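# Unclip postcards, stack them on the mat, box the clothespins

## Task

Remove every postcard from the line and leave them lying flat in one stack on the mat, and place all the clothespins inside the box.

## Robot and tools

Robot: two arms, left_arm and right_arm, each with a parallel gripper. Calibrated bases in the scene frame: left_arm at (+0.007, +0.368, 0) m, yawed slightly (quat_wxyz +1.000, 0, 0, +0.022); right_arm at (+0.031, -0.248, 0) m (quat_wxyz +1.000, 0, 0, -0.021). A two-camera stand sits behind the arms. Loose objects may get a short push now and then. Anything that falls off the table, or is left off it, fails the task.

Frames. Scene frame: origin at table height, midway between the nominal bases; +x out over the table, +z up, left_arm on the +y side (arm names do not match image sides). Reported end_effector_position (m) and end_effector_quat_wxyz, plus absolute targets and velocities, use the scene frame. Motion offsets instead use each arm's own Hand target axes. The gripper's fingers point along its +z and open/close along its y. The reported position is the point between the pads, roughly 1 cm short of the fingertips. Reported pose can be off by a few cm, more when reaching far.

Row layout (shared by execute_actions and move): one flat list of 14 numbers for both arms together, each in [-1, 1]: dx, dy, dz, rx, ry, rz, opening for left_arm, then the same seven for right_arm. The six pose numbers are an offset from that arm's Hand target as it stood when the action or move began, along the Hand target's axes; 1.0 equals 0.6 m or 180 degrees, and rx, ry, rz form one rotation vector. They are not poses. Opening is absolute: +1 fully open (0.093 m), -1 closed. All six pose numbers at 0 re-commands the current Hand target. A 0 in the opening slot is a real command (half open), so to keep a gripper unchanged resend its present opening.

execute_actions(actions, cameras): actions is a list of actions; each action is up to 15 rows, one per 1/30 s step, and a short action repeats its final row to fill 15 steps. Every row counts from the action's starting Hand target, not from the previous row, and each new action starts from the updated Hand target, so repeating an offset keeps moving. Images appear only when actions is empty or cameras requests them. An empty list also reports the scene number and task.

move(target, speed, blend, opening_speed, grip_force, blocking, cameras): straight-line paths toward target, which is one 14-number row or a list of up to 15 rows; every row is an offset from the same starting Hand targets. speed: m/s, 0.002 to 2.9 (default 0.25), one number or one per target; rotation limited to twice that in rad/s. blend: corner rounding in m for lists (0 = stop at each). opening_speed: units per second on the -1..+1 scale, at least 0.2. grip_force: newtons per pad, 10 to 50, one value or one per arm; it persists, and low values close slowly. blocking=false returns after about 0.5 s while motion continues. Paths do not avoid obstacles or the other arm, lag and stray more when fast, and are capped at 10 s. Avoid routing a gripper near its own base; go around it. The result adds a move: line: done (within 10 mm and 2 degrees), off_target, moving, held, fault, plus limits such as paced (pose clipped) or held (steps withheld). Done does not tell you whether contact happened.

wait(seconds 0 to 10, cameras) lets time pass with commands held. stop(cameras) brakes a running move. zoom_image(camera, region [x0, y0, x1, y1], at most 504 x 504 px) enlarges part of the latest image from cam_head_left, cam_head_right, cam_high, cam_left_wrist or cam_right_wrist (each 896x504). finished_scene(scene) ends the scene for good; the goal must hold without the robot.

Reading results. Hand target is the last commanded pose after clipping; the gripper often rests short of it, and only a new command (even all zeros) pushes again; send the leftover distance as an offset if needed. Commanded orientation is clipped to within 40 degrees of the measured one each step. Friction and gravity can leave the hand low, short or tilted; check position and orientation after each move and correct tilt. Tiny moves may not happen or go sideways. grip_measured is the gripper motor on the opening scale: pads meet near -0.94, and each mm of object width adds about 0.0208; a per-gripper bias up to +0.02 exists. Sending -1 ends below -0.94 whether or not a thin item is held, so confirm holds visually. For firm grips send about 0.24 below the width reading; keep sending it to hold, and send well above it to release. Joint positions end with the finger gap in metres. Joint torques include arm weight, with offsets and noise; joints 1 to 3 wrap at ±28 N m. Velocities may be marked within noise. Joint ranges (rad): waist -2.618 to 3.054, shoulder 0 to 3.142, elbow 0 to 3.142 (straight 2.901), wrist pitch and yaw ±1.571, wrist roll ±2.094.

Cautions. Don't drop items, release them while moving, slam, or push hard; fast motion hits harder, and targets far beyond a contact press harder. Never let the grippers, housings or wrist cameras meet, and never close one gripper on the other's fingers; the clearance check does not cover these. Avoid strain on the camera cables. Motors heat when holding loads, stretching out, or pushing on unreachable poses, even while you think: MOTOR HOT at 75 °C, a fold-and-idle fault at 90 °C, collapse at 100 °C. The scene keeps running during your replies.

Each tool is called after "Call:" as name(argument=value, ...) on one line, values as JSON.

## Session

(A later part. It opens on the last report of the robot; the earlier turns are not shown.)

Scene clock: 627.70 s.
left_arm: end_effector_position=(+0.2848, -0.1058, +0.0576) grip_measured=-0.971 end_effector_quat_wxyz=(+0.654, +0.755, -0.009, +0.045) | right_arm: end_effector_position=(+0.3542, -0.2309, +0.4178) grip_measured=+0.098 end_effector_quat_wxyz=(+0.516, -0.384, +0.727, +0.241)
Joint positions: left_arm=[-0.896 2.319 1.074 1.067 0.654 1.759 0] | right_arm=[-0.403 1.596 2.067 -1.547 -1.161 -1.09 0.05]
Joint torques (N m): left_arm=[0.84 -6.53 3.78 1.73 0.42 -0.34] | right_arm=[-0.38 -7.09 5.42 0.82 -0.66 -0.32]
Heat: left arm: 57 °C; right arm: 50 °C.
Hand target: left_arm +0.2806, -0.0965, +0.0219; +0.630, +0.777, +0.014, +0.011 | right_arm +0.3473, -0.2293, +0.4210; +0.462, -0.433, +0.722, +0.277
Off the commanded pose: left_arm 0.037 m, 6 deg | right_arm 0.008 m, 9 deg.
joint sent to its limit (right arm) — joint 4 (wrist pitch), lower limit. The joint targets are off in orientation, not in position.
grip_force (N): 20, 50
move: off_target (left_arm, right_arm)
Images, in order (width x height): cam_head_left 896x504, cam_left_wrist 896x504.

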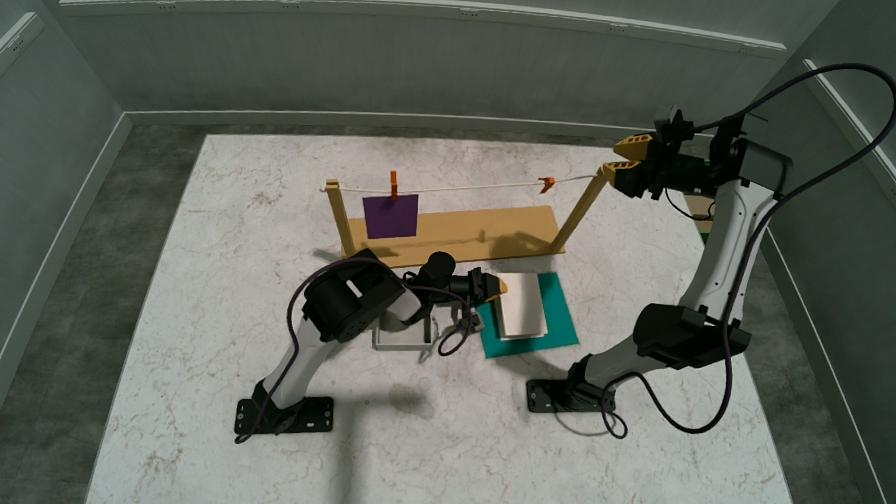

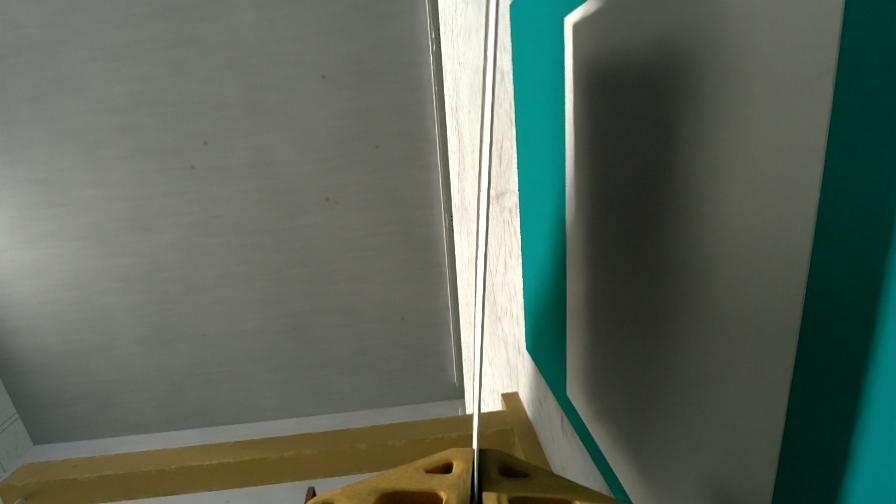

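Call:
wait(seconds=0.1, cameras=["cam_high","cam_head_right","cam_head_left"])

Call:
zoom_image(camera="cam_high", region=[300, 200, 650, 450])

Call:
zoom_image(camera="cam_head_left", region=[330, 230, 530, 380])

Scene clock: 631.13 s.
left_arm: end_effector_position=(+0.2847, -0.1059, +0.0578) grip_measured=-0.971 end_effector_quat_wxyz=(+0.655, +0.755, -0.009, +0.045) | right_arm: end_effector_position=(+0.3542, -0.2309, +0.4178) grip_measured=+0.098 end_effector_quat_wxyz=(+0.516, -0.384, +0.727, +0.241)
Joint positions: left_arm=[-0.896 2.319 1.074 1.068 0.655 1.759 0] | right_arm=[-0.403 1.596 2.067 -1.547 -1.161 -1.09 0.05]
Joint torques (N m): left_arm=[0.77 -6.54 3.84 1.73 0.4 -0.32] | right_arm=[-0.36 -7.1 5.42 0.82 -0.67 -0.32]
Heat: left arm: 57 °C; right arm: 50 °C.
Hand target: left_arm +0.2805, -0.0965, +0.0220; +0.630, +0.777, +0.014, +0.010 | right_arm +0.3473, -0.2293, +0.4210; +0.462, -0.433, +0.722, +0.277
Tool commands: left_gripper/opening=-1.0 right_gripper/opening=+0.1
Off the commanded pose: left_arm 0.037 m, 6 deg | right_arm 0.008 m, 9 deg.
grip_force (N): 20, 50
wait: 0.10 s; at rest from the start
Images, in order (width x height): cam_head_left 896x504, cam_head_right 896x504, cam_high 896x504.

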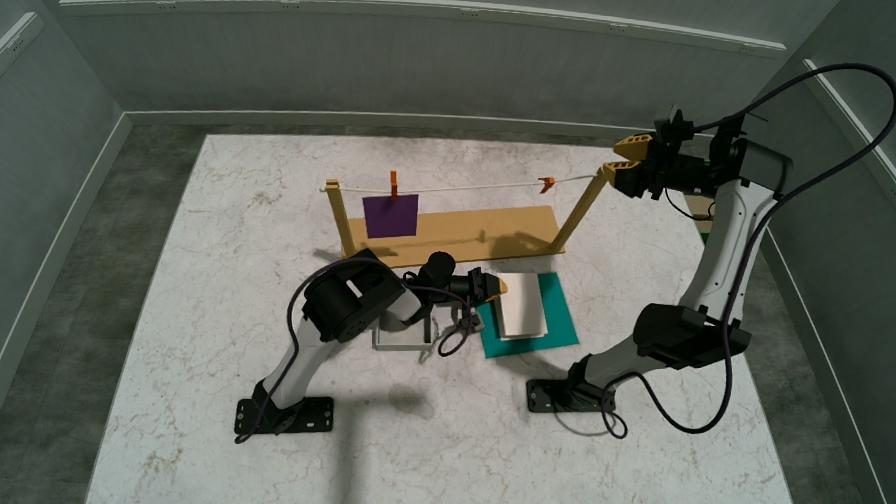

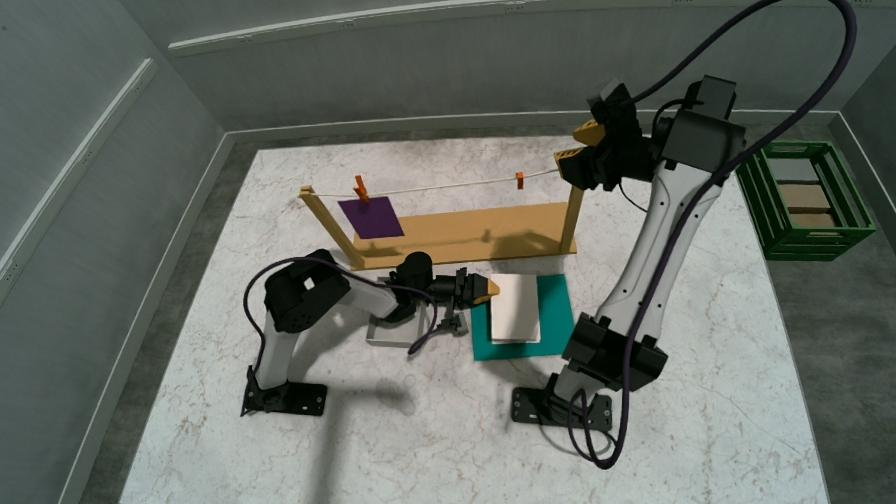

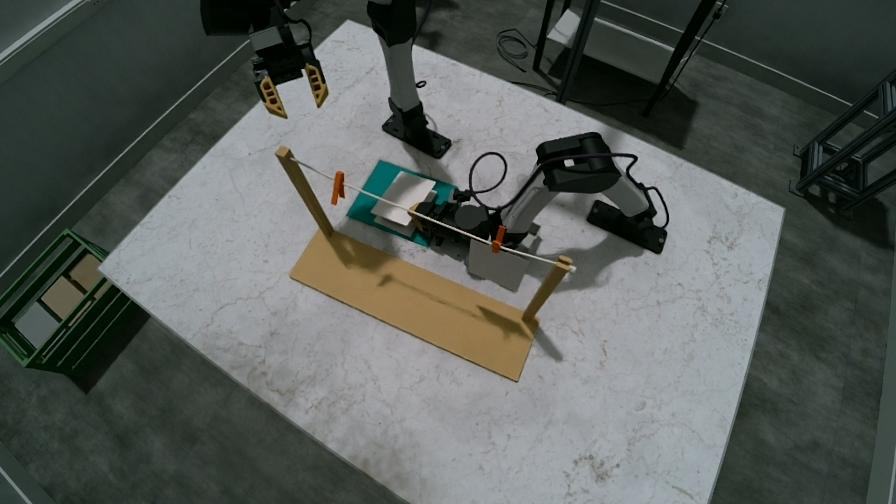

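Scaled by 1.440 from the camera's 896x504 image, which has a finer 1280x720 frame.

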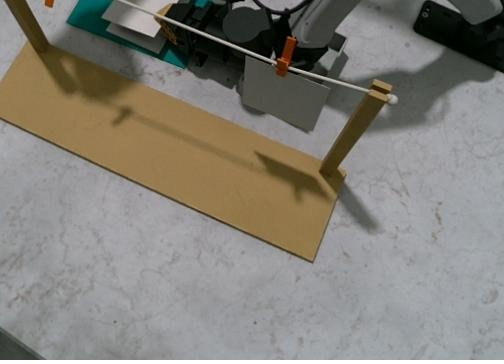

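Scaled by 2.520 from the camera's 896x504 image, which has a finer 1280x720 frame.

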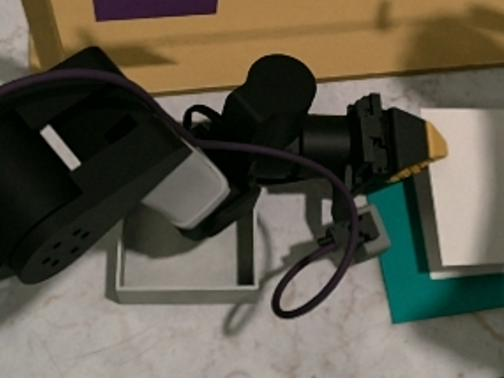

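Call:
move(target=[0.0117,0.030,-0.0025,0.055,0,0,-1,0,0,0,0,0,0,0.1], speed=0.06, cameras=["cam_head_left","cam_head_right","cam_left_wrist"])

Call:
zoom_image(camera="cam_head_left", region=[430, 230, 630, 380])

Call:
zoom_image(camera="cam_head_right", region=[400, 220, 600, 370])

Scene clock: 650.63 s.
left_arm: end_effector_position=(+0.2841, -0.1017, +0.0390) grip_measured=-0.971 end_effector_quat_wxyz=(+0.576, +0.817, +0.004, +0.009) | right_arm: end_effector_position=(+0.3542, -0.2309, +0.4178) grip_measured=+0.098 end_effector_quat_wxyz=(+0.516, -0.384, +0.727, +0.241)
Joint positions: left_arm=[-0.892 2.244 1.133 0.673 0.653 1.859 0] | right_arm=[-0.403 1.596 2.067 -1.547 -1.161 -1.09 0.05]
Joint torques (N m): left_arm=[0.23 -12.16 6.89 1.24 0.1 -0.01] | right_arm=[-0.38 -7.13 5.42 0.81 -0.66 -0.32]
Heat: left arm: 55 °C; right arm: 50 °C.
Hand target: left_arm +0.2876, -0.0987, +0.0399; +0.560, +0.828, +0.015, +0.009 | right_arm +0.3473, -0.2293, +0.4210; +0.462, -0.433, +0.722, +0.277
Off the commanded pose: left_arm 0.005 m, 2 deg | right_arm 0.008 m, 9 deg.
joint sent to its limit (right arm) — joint 4 (wrist pitch), lower limit. The joint targets are off in orientation, not in position.
grip_force (N): 20, 50
move: off_target (right_arm)
Images, in order (width x height): cam_head_left 896x504, cam_head_right 896x504, cam_left_wrist 896x504.

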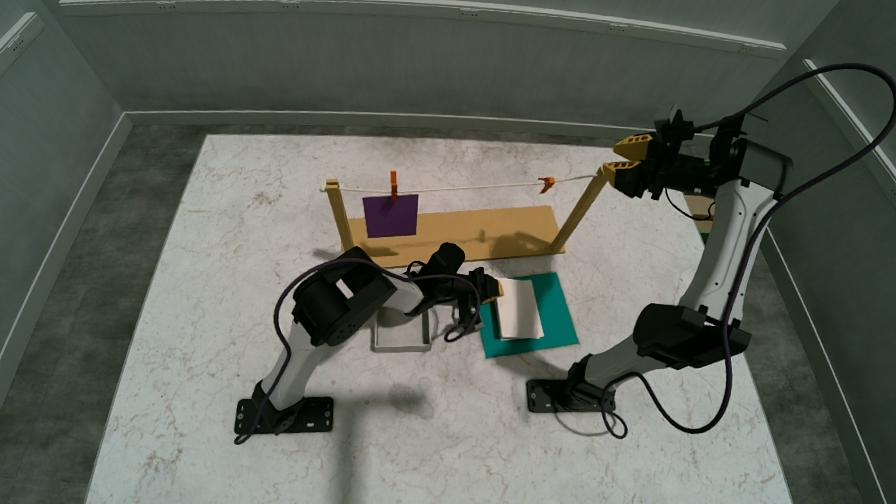

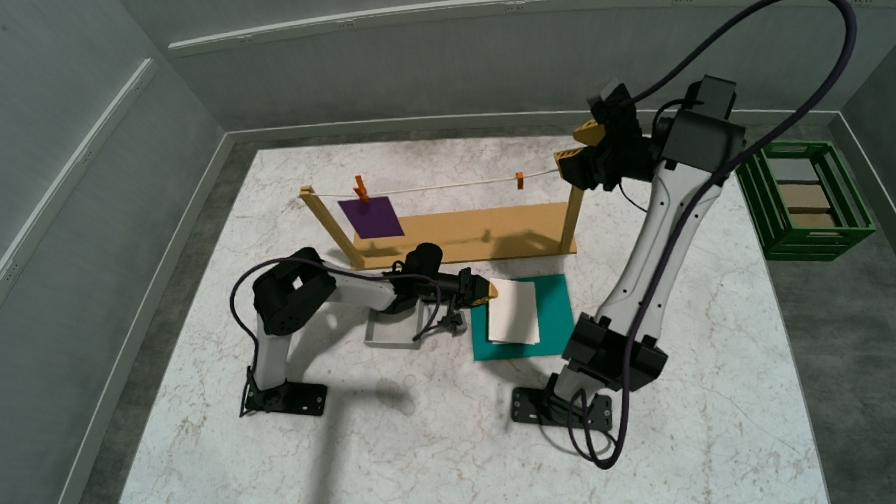

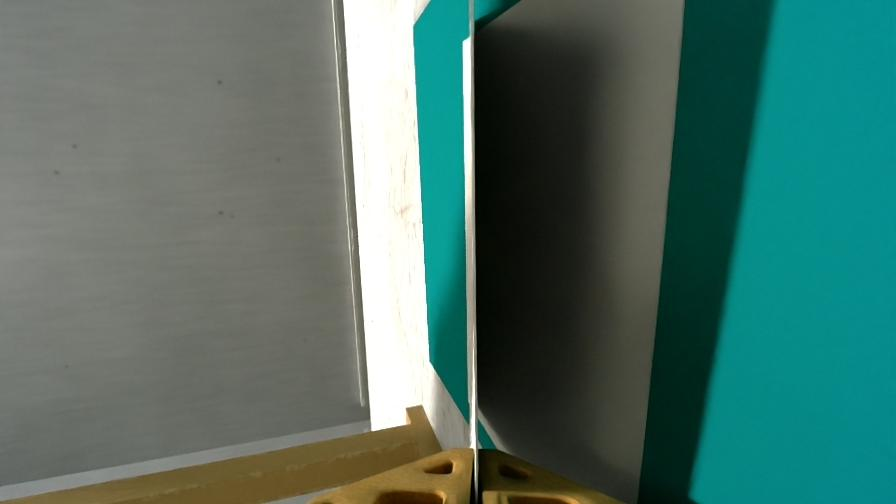

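Scaled by 2.520 from the camera's 896x504 image, which has a finer 1280x720 frame.

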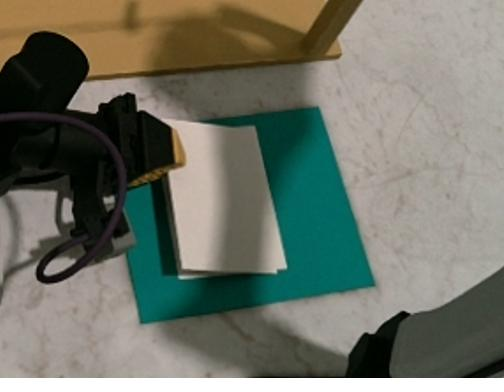

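Scaled by 2.520 from the camera's 896x504 image, which has a finer 1280x720 frame.

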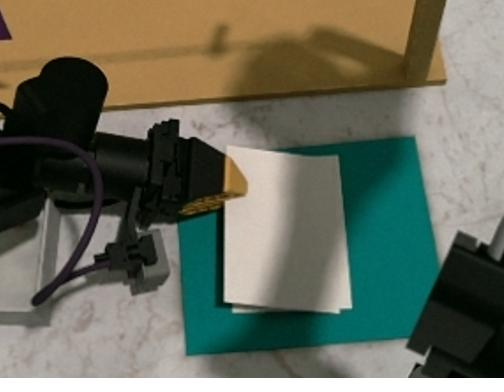

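Call:
move(target=[0.006,-0.018,0.006,0,0,0,-1,0,0,0,0,0,0,0.1], speed=0.06, cameras=["cam_head_left"])

Call:
zoom_image(camera="cam_head_left", region=[430, 230, 630, 380])

Scene clock: 653.43 s.
left_arm: end_effector_position=(+0.2862, -0.1013, +0.0399) grip_measured=-0.971 end_effector_quat_wxyz=(+0.577, +0.817, +0.003, +0.012) | right_arm: end_effector_position=(+0.3542, -0.2309, +0.4178) grip_measured=+0.098 end_effector_quat_wxyz=(+0.516, -0.384, +0.727, +0.241)
Joint positions: left_arm=[-0.889 2.244 1.136 0.673 0.653 1.864 0] | right_arm=[-0.403 1.596 2.067 -1.547 -1.161 -1.09 0.05]
Joint torques (N m): left_arm=[0.62 -9.24 7.21 1.46 0.16 -0.08] | right_arm=[-0.38 -7.1 5.42 0.81 -0.67 -0.32]
Heat: left arm: 56 °C; right arm: 50 °C.
Hand target: left_arm +0.2911, -0.0979, +0.0285; +0.560, +0.828, +0.015, +0.009 | right_arm +0.3473, -0.2293, +0.4210; +0.462, -0.433, +0.722, +0.277
Off the commanded pose: left_arm 0.013 m, 3 deg | right_arm 0.008 m, 9 deg.
joint sent to its limit (right arm) — joint 4 (wrist pitch), lower limit. The joint targets are off in orientation, not in position.
grip_force (N): 20, 50
move: off_target (left_arm, right_arm)
Images, in order (width x height): cam_head_left 896x504.

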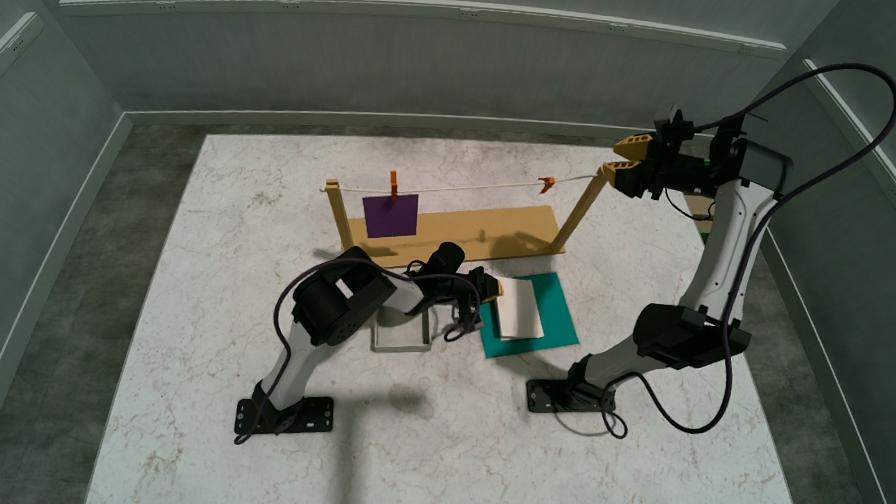

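Scaled by 2.520 from the camera's 896x504 image, which has a finer 1280x720 frame.

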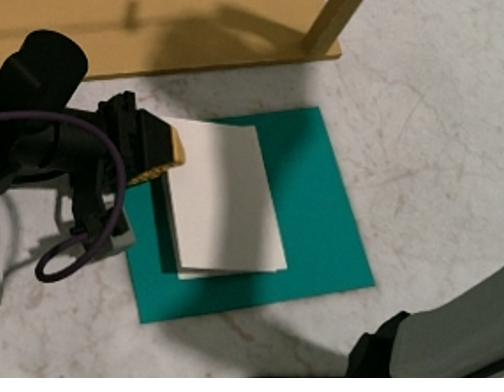

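Call:
move(target=[[0,0,0,0,0,0,-0.6,0,0,0,0,0,0,0.1],[0,-0.012,-0.1,0,0,0,-0.6,0,0,0,0,0,0,0.1]], speed=0.08, cameras=["cam_head_left","cam_left_wrist"])

Call:
zoom_image(camera="cam_head_left", region=[430, 230, 630, 380])

Scene clock: 658.07 s.
left_arm: end_effector_position=(+0.2931, -0.0404, +0.0311) grip_measured=-0.602 end_effector_quat_wxyz=(+0.554, +0.832, +0.025, +0.013) | right_arm: end_effector_position=(+0.3542, -0.2309, +0.4178) grip_measured=+0.098 end_effector_quat_wxyz=(+0.516, -0.384, +0.727, +0.241)
Joint positions: left_arm=[-0.782 2.137 0.964 0.64 0.704 1.929 0.016] | right_arm=[-0.403 1.596 2.067 -1.547 -1.161 -1.09 0.05]
Joint torques (N m): left_arm=[0.08 -12.16 5.2 1.62 0.6 -0.04] | right_arm=[-0.36 -7.16 5.41 0.82 -0.66 -0.32]
Heat: left arm: 57 °C; right arm: 50 °C.
Hand target: left_arm +0.2892, -0.0395, +0.0442; +0.560, +0.828, +0.015, +0.009 | right_arm +0.3473, -0.2293, +0.4210; +0.462, -0.433, +0.722, +0.277
Off the commanded pose: left_arm 0.014 m, 2 deg | right_arm 0.008 m, 9 deg.
joint sent to its limit (right arm) — joint 4 (wrist pitch), lower limit. The joint targets are off in orientation, not in position.
grip_force (N): 20, 50
move: off_target (left_arm, right_arm)
Images, in order (width x height): cam_head_left 896x504, cam_left_wrist 896x504.

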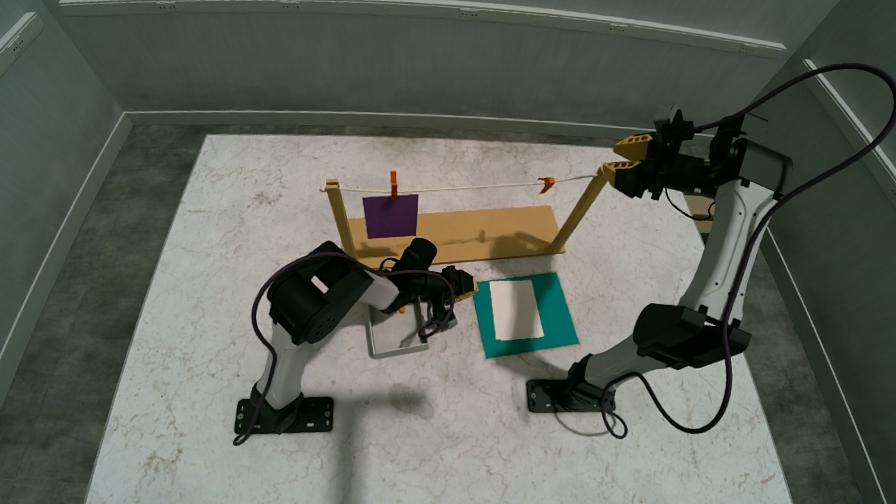

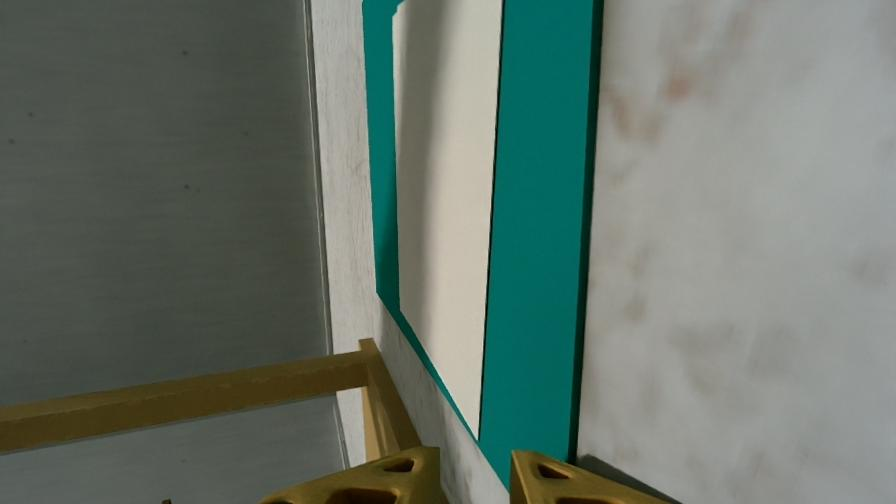

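Scaled by 2.520 from the camera's 896x504 image, which has a finer 1280x720 frame.

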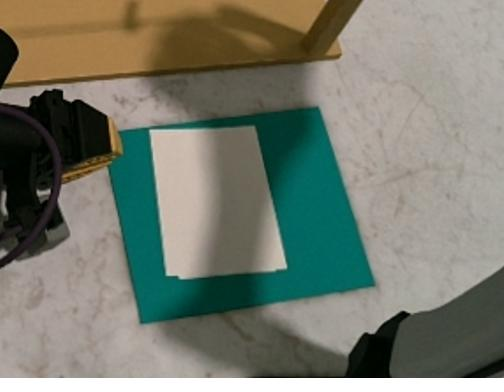

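Call:
move(target=[0,0.232,-0.093,0,0,0,-0.6,0,0,0,0,0,0,0.1], speed=0.12, cameras=["cam_head_left","cam_right_wrist"])

Call:
zoom_image(camera="cam_head_left", region=[330, 230, 530, 380])

Call:
zoom_image(camera="cam_head_left", region=[500, 140, 620, 230])

Scene clock: 662.93 s.
left_arm: end_effector_position=(+0.2915, -0.0391, +0.1751) grip_measured=-0.602 end_effector_quat_wxyz=(+0.548, +0.836, +0.028, +0.007) | right_arm: end_effector_position=(+0.3542, -0.2309, +0.4178) grip_measured=+0.098 end_effector_quat_wxyz=(+0.516, -0.384, +0.727, +0.241)
Joint positions: left_arm=[-0.782 1.786 1.18 0.053 0.705 1.929 0.016] | right_arm=[-0.403 1.596 2.067 -1.547 -1.161 -1.09 0.05]
Joint torques (N m): left_arm=[0.09 -10.26 9.52 1.64 0.61 -0.05] | right_arm=[-0.36 -7.15 5.44 0.82 -0.66 -0.31]
Heat: left arm: 58 °C; right arm: 50 °C.
Hand target: left_arm +0.2893, -0.0395, +0.1940; +0.560, +0.828, +0.015, +0.009 | right_arm +0.3473, -0.2293, +0.4210; +0.462, -0.433, +0.722, +0.277
Off the commanded pose: left_arm 0.019 m, 2 deg | right_arm 0.008 m, 9 deg.
joint sent to its limit (right arm) — joint 4 (wrist pitch), lower limit. The joint targets are off in orientation, not in position.
grip_force (N): 20, 50
move: off_target (left_arm, right_arm)
Images, in order (width x height): cam_head_left 896x504, cam_right_wrist 896x504.

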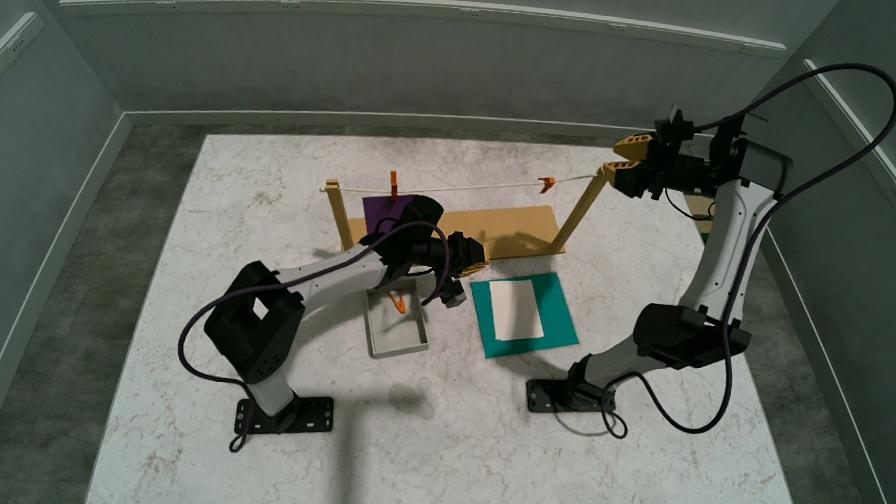

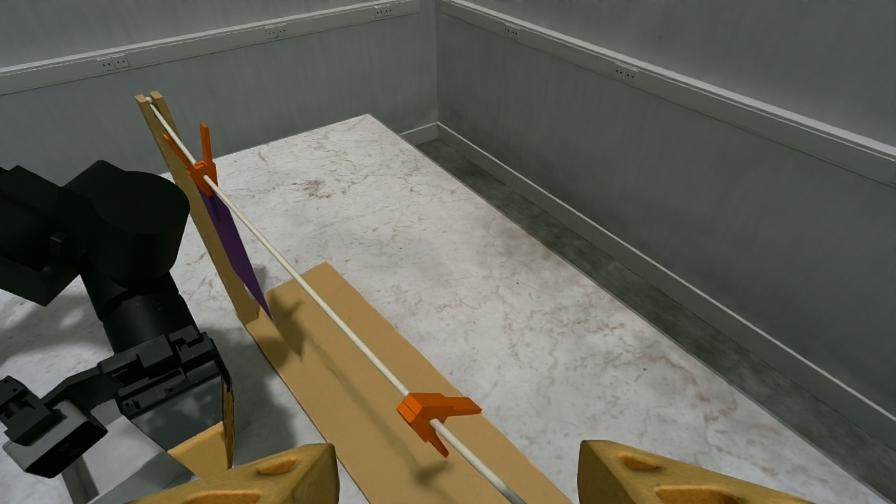

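Scaled by 2.520 from the camera's 896x504 image, which has a finer 1280x720 frame.

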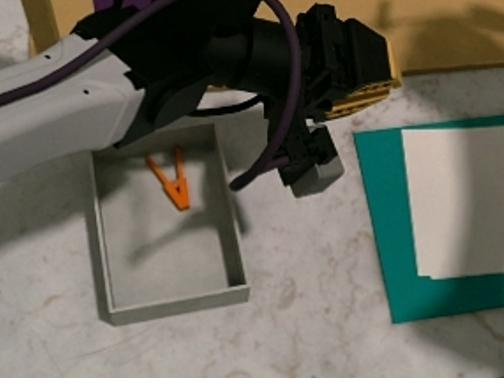

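Scaled by 4.200 from the camera's 896x504 image, which has a finer 1280x720 frame.

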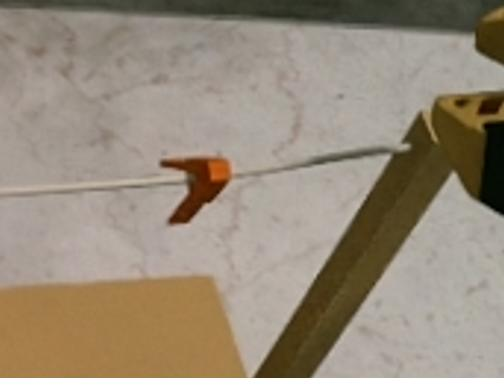

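Call:
move(target=[0.0833,0.031,0.0275,-0.2485,-0.0482,-0.3032,0.0,0,0,-0.2,0,0,0,0.1], speed=0.15, grip_force=50, cameras=["all"])

Scene clock: 703.97 s.
left_arm: end_effector_position=(+0.3413, -0.0611, +0.1814) grip_measured=-0.002 end_effector_quat_wxyz=(+0.721, +0.492, +0.384, -0.301) | right_arm: end_effector_position=(+0.3023, -0.3299, +0.4671) grip_measured=+0.098 end_effector_quat_wxyz=(+0.636, -0.256, +0.715, +0.135)
Joint positions: left_arm=[-0.792 2.198 1.027 1.433 0.54 0.376 0.045] | right_arm=[-0.874 1.48 2.028 -1.548 -1.386 -1.126 0.05]
Joint torques (N m): left_arm=[-0.51 -8.09 7.66 3.03 -0.18 -0.16] | right_arm=[-0.51 -5.7 5.81 0.83 -0.67 -0.32]
Heat: left arm: 58 °C; right arm: 49 °C.
Hand target: left_arm +0.3401, -0.0599, +0.2052; +0.764, +0.463, +0.338, -0.296 | right_arm +0.2960, -0.3253, +0.4714; +0.462, -0.434, +0.722, +0.277
Off the commanded pose: left_arm 0.024 m, 8 deg | right_arm 0.009 m, 33 deg.
joint sent to its limit (left arm) — joint 4 (wrist pitch), upper limit. The joint targets still meet the commanded pose.
joint sent to its limit (right arm) — joint 4 (wrist pitch), lower limit. The joint targets are off in orientation, not in position.
move: off_target (left_arm, right_arm)

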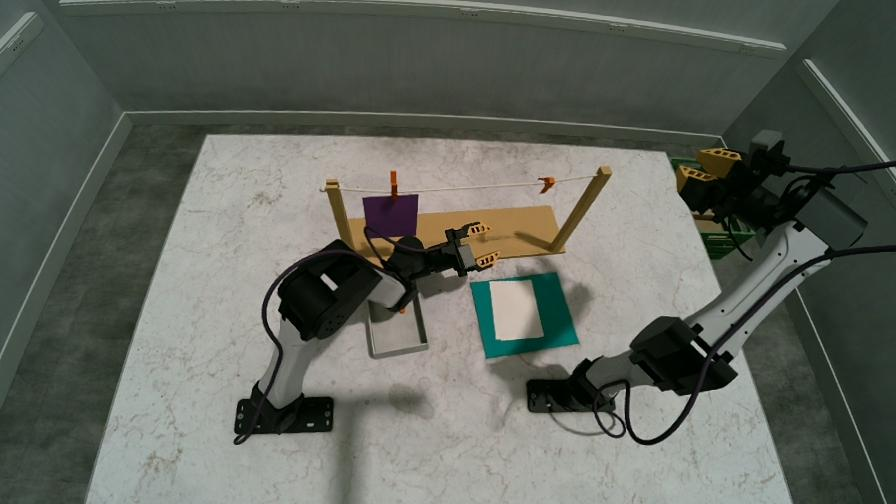

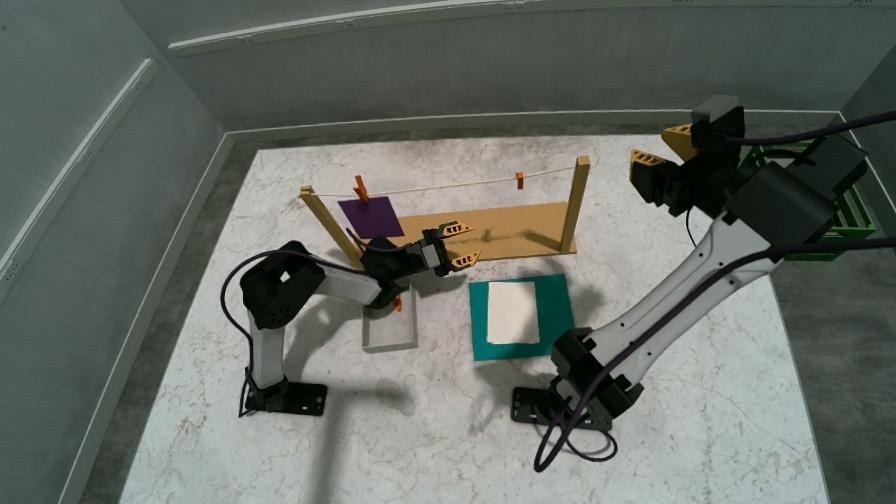

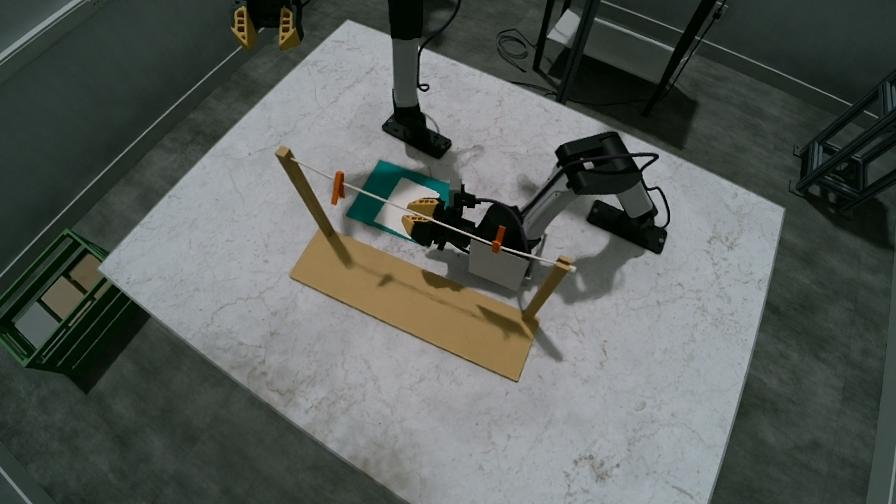

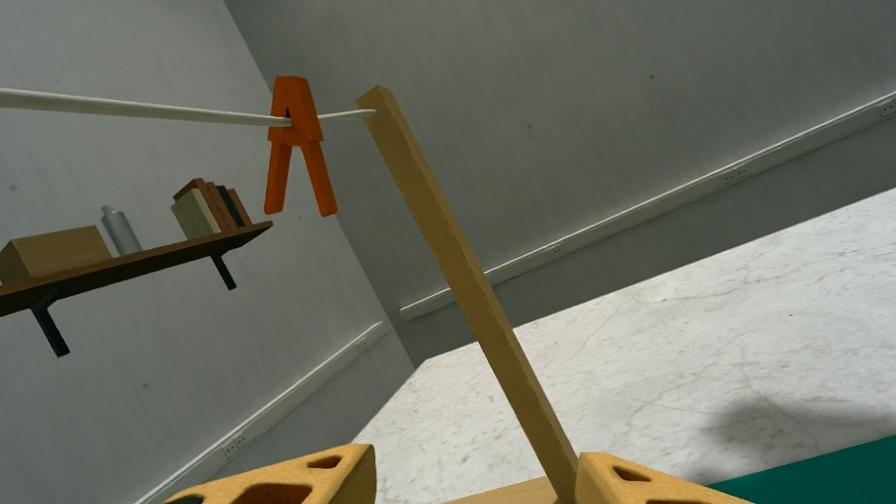

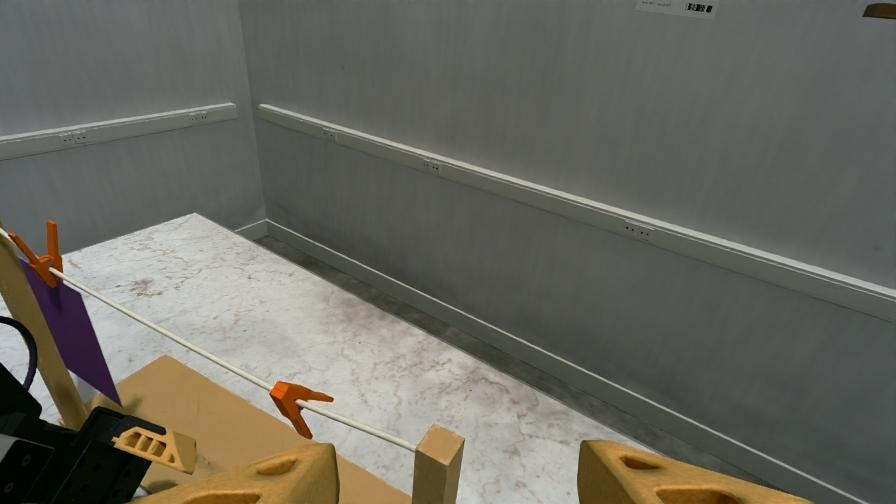

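Call:
move(target=[-0.0198,0.0918,0.0615,0,0,0,0.0,0,0,0,0,0,0,0.1], speed=0.1, cameras=["cam_left_wrist","cam_head_left"])

Scene clock: 714.23 s.
left_arm: end_effector_position=(+0.3816, -0.0679, +0.2552) grip_measured=-0.002 end_effector_quat_wxyz=(+0.767, +0.461, +0.338, -0.292) | right_arm: end_effector_position=(+0.3023, -0.3298, +0.4671) grip_measured=+0.098 end_effector_quat_wxyz=(+0.636, -0.256, +0.715, +0.136)
Joint positions: left_arm=[-0.749 2.198 1.267 1.352 0.554 0.343 0.045] | right_arm=[-0.874 1.48 2.028 -1.548 -1.387 -1.126 0.05]
Joint torques (N m): left_arm=[0.17 -9.85 8.29 1.55 0.03 -0.15] | right_arm=[-0.54 -5.71 5.74 0.84 -0.66 -0.32]
Heat: left arm: 57 °C; right arm: 50 °C.
Hand target: left_arm +0.3841, -0.0700, +0.2551; +0.764, +0.463, +0.338, -0.296 | right_arm +0.2960, -0.3253, +0.4713; +0.462, -0.433, +0.723, +0.277
Off the commanded pose: left_arm 0.003 m, 1 deg | right_arm 0.009 m, 33 deg.
joint sent to its limit (right arm) — joint 4 (wrist pitch), lower limit. The joint targets are off in orientation, not in position.
move: off_target (right_arm)
Images, in order (width x height): cam_head_left 896x504, cam_left_wrist 896x504.

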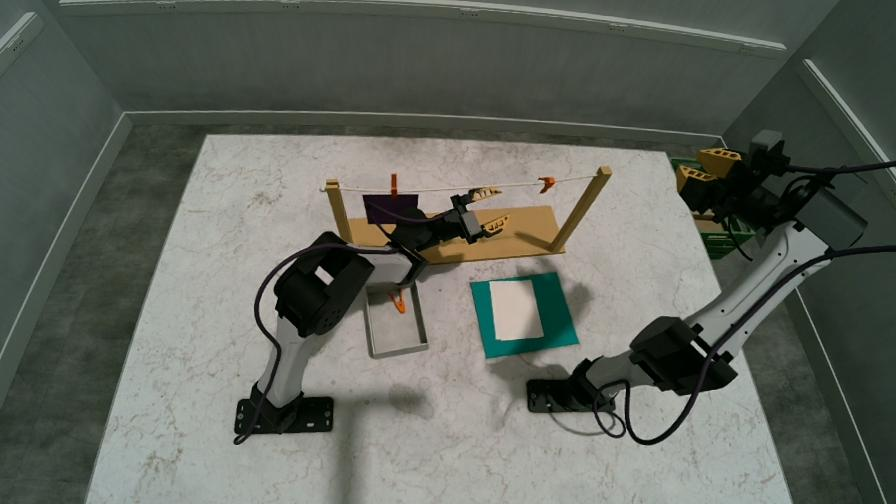

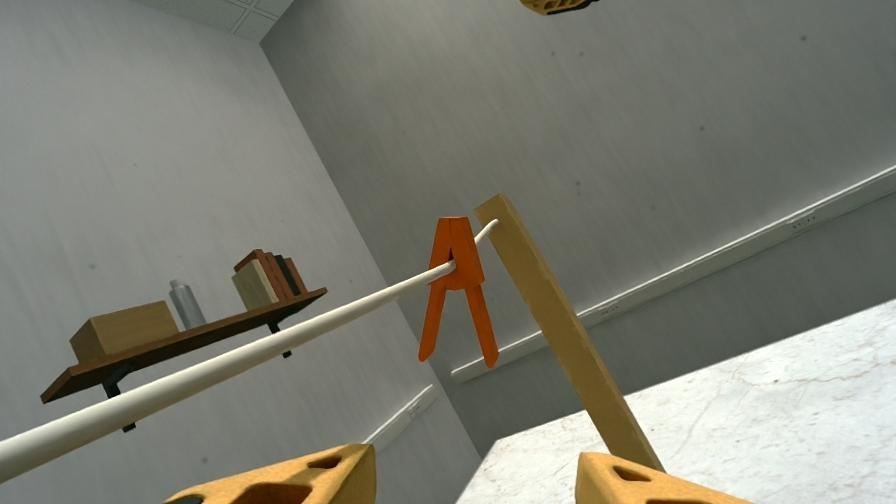

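Call:
move(target=[[0.035,-0.005,0.06,0,0,0,0.2,0,0,0,0,0,0,0.1]], speed=0.08, cameras=["cam_left_wrist","cam_head_left"])

Scene clock: 726.83 s.
left_arm: end_effector_position=(+0.3973, -0.1023, +0.2553) grip_measured=+0.198 end_effector_quat_wxyz=(+0.764, +0.464, +0.331, -0.302) | right_arm: end_effector_position=(+0.3023, -0.3298, +0.4671) grip_measured=+0.098 end_effector_quat_wxyz=(+0.636, -0.256, +0.715, +0.136)
Joint positions: left_arm=[-0.776 2.312 1.471 1.265 0.552 0.343 0.055] | right_arm=[-0.874 1.48 2.028 -1.548 -1.387 -1.126 0.05]
Joint torques (N m): left_arm=[-0.32 -9.78 8.99 1.56 -0.25 0.01] | right_arm=[-0.53 -5.71 5.78 0.84 -0.67 -0.31]
Heat: left arm: 58 °C; right arm: 50 °C.
Hand target: left_arm +0.4032, -0.1067, +0.2495; +0.764, +0.463, +0.338, -0.296 | right_arm +0.2960, -0.3253, +0.4713; +0.462, -0.433, +0.723, +0.277
Off the commanded pose: left_arm 0.009 m, 1 deg | right_arm 0.009 m, 33 deg.
joint sent to its limit (right arm) — joint 4 (wrist pitch), lower limit. The joint targets are off in orientation, not in position.
move: off_target (right_arm)
Images, in order (width x height): cam_head_left 896x504, cam_left_wrist 896x504.

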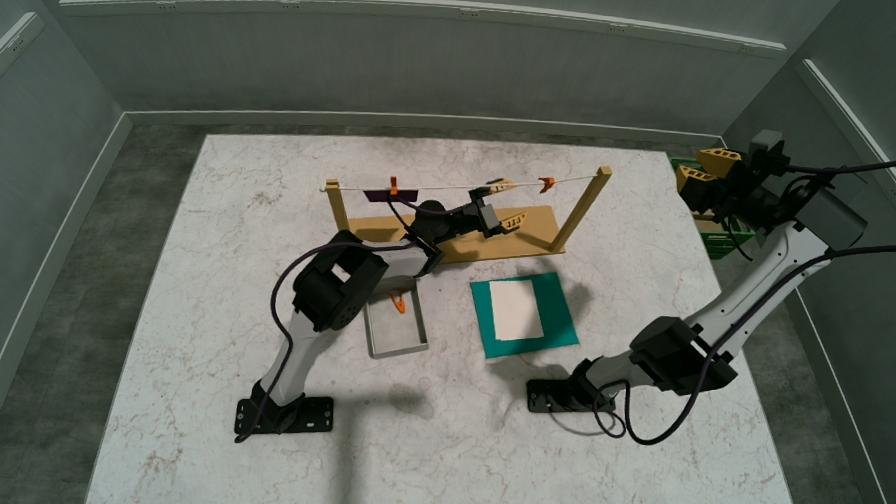

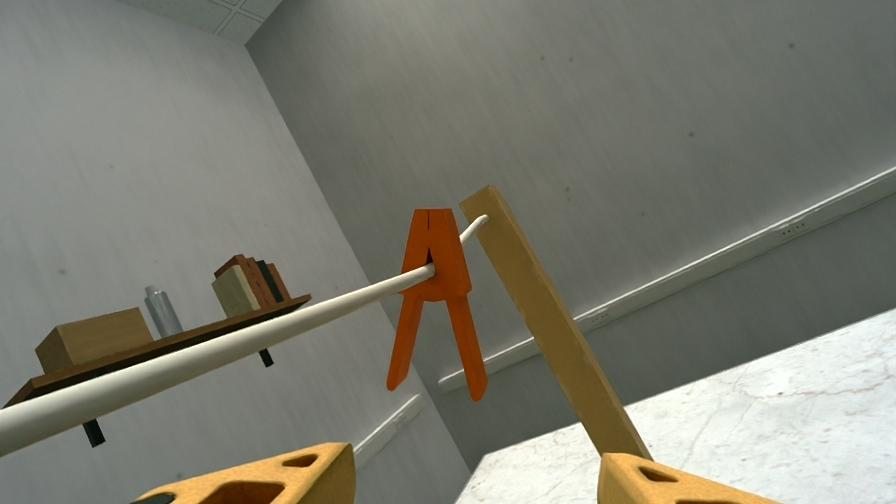

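Call:
move(target=[[0.0137,0.0055,0.095,0,0,0,0.2,0,0,0,0,0,0,0.1]], speed=0.06, cameras=["cam_left_wrist","cam_head_left"])

Scene clock: 732.30 s.
left_arm: end_effector_position=(+0.4191, -0.1534, +0.2711) grip_measured=+0.198 end_effector_quat_wxyz=(+0.763, +0.463, +0.333, -0.305) | right_arm: end_effector_position=(+0.3023, -0.3298, +0.4671) grip_measured=+0.098 end_effector_quat_wxyz=(+0.636, -0.256, +0.715, +0.136)
Joint positions: left_arm=[-0.821 2.457 1.818 1.053 0.511 0.356 0.055] | right_arm=[-0.874 1.48 2.028 -1.548 -1.387 -1.126 0.05]
Joint torques (N m): left_arm=[-0.42 -10.91 9.77 1.6 -0.25 0.07] | right_arm=[-0.51 -5.71 5.76 0.83 -0.66 -0.32]
Heat: left arm: 59 °C; right arm: 50 °C.
Hand target: left_arm +0.4243, -0.1583, +0.2640; +0.764, +0.463, +0.338, -0.296 | right_arm +0.2960, -0.3253, +0.4713; +0.462, -0.433, +0.723, +0.277
Off the commanded pose: left_arm 0.010 m, 1 deg | right_arm 0.009 m, 33 deg.
joint sent to its limit (right arm) — joint 4 (wrist pitch), lower limit. The joint targets are off in orientation, not in position.
move: off_target (right_arm)
Images, in order (width x height): cam_head_left 896x504, cam_left_wrist 896x504.

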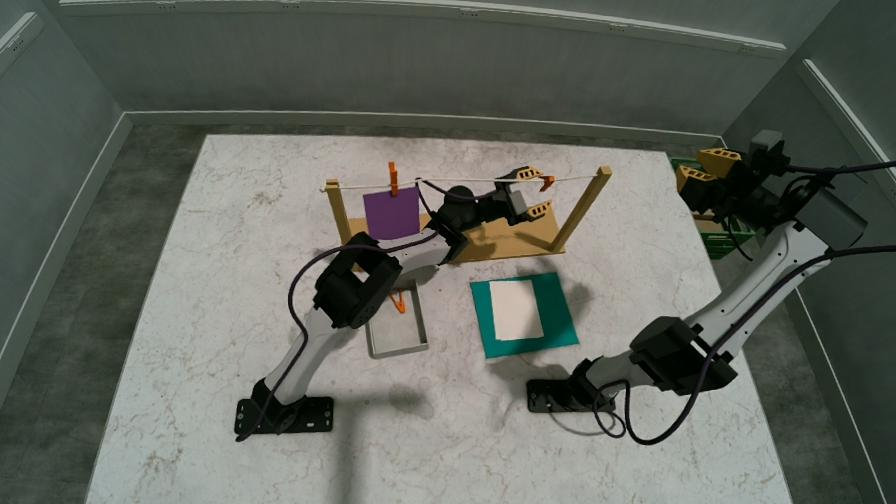

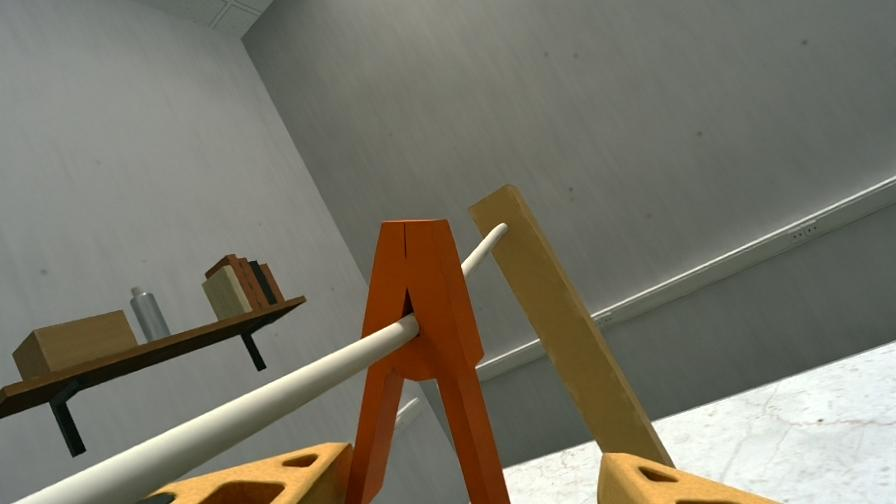

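Call:
move(target=[[0.0,0.016,0.0,0,0,0,0.2,0,0,0,0,0,0,0.1]], speed=0.06, cameras=["cam_left_wrist"])

Scene clock: 735.77 s.
left_arm: end_effector_position=(+0.4239, -0.1520, +0.2782) grip_measured=+0.198 end_effector_quat_wxyz=(+0.766, +0.461, +0.332, -0.302) | right_arm: end_effector_position=(+0.3023, -0.3298, +0.4671) grip_measured=+0.098 end_effector_quat_wxyz=(+0.636, -0.256, +0.715, +0.136)
Joint positions: left_arm=[-0.814 2.457 1.843 1.034 0.511 0.356 0.055] | right_arm=[-0.874 1.48 2.028 -1.548 -1.387 -1.126 0.05]
Joint torques (N m): left_arm=[0.35 -10.7 9.83 1.58 -0.09 0.01] | right_arm=[-0.5 -5.68 5.79 0.83 -0.67 -0.32]
Heat: left arm: 60 °C; right arm: 50 °C.
Hand target: left_arm +0.4318, -0.1544, +0.2689; +0.764, +0.463, +0.338, -0.296 | right_arm +0.2960, -0.3253, +0.4713; +0.462, -0.433, +0.723, +0.277
Off the commanded pose: left_arm 0.012 m, 1 deg | right_arm 0.009 m, 33 deg.
joint sent to its limit (right arm) — joint 4 (wrist pitch), lower limit. The joint targets are off in orientation, not in position.
move: off_target (left_arm, right_arm)
Images, in order (width x height): cam_left_wrist 896x504.

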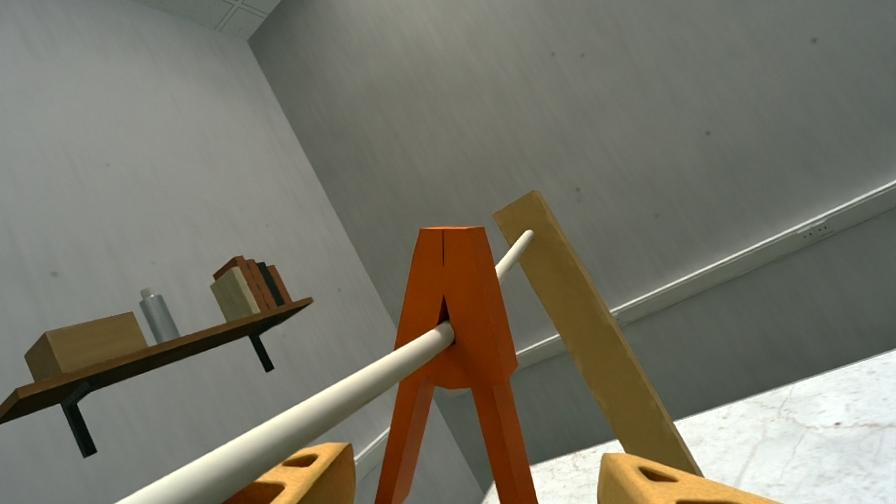

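Call:
move(target=[[0.0,0.004,0.0,0,0,0,-0.5,0,0,0,0,0,0,0.1]], speed=0.06, opening_speed=0.4, cameras=["cam_left_wrist"])

Scene clock: 741.43 s.
left_arm: end_effector_position=(+0.4265, -0.1517, +0.2775) grip_measured=-0.492 end_effector_quat_wxyz=(+0.765, +0.461, +0.334, -0.301) | right_arm: end_effector_position=(+0.3023, -0.3298, +0.4671) grip_measured=+0.098 end_effector_quat_wxyz=(+0.636, -0.256, +0.715, +0.136)
Joint positions: left_arm=[-0.811 2.462 1.851 1.027 0.511 0.356 0.022] | right_arm=[-0.874 1.48 2.028 -1.548 -1.387 -1.126 0.05]
Joint torques (N m): left_arm=[0.36 -10.96 9.84 1.6 -0.07 -0.01] | right_arm=[-0.55 -5.74 5.81 0.83 -0.67 -0.32]
Heat: left arm: 61 °C; right arm: 50 °C.
Hand target: left_arm +0.4335, -0.1536, +0.2701; +0.764, +0.463, +0.338, -0.296 | right_arm +0.2960, -0.3253, +0.4713; +0.462, -0.433, +0.723, +0.277
Off the commanded pose: left_arm 0.010 m, 1 deg | right_arm 0.009 m, 33 deg.
joint sent to its limit (right arm) — joint 4 (wrist pitch), lower limit. The joint targets are off in orientation, not in position.
move: off_target (right_arm)
Images, in order (width x height): cam_left_wrist 896x504.

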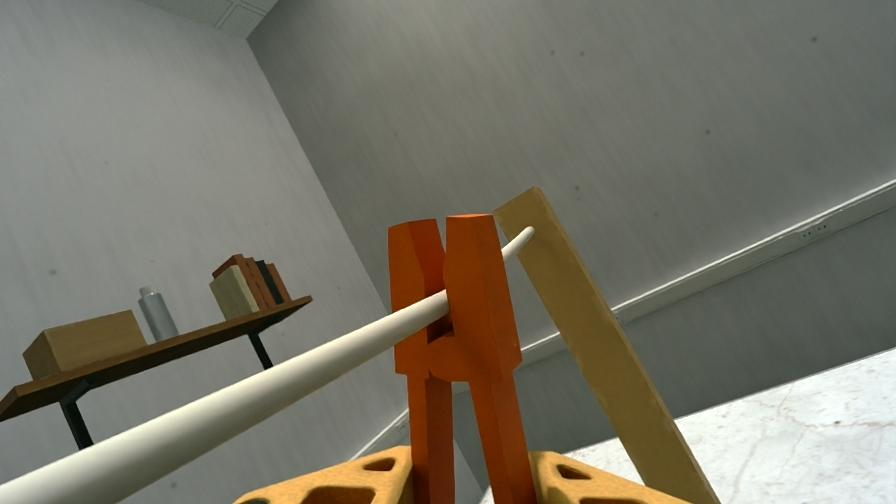

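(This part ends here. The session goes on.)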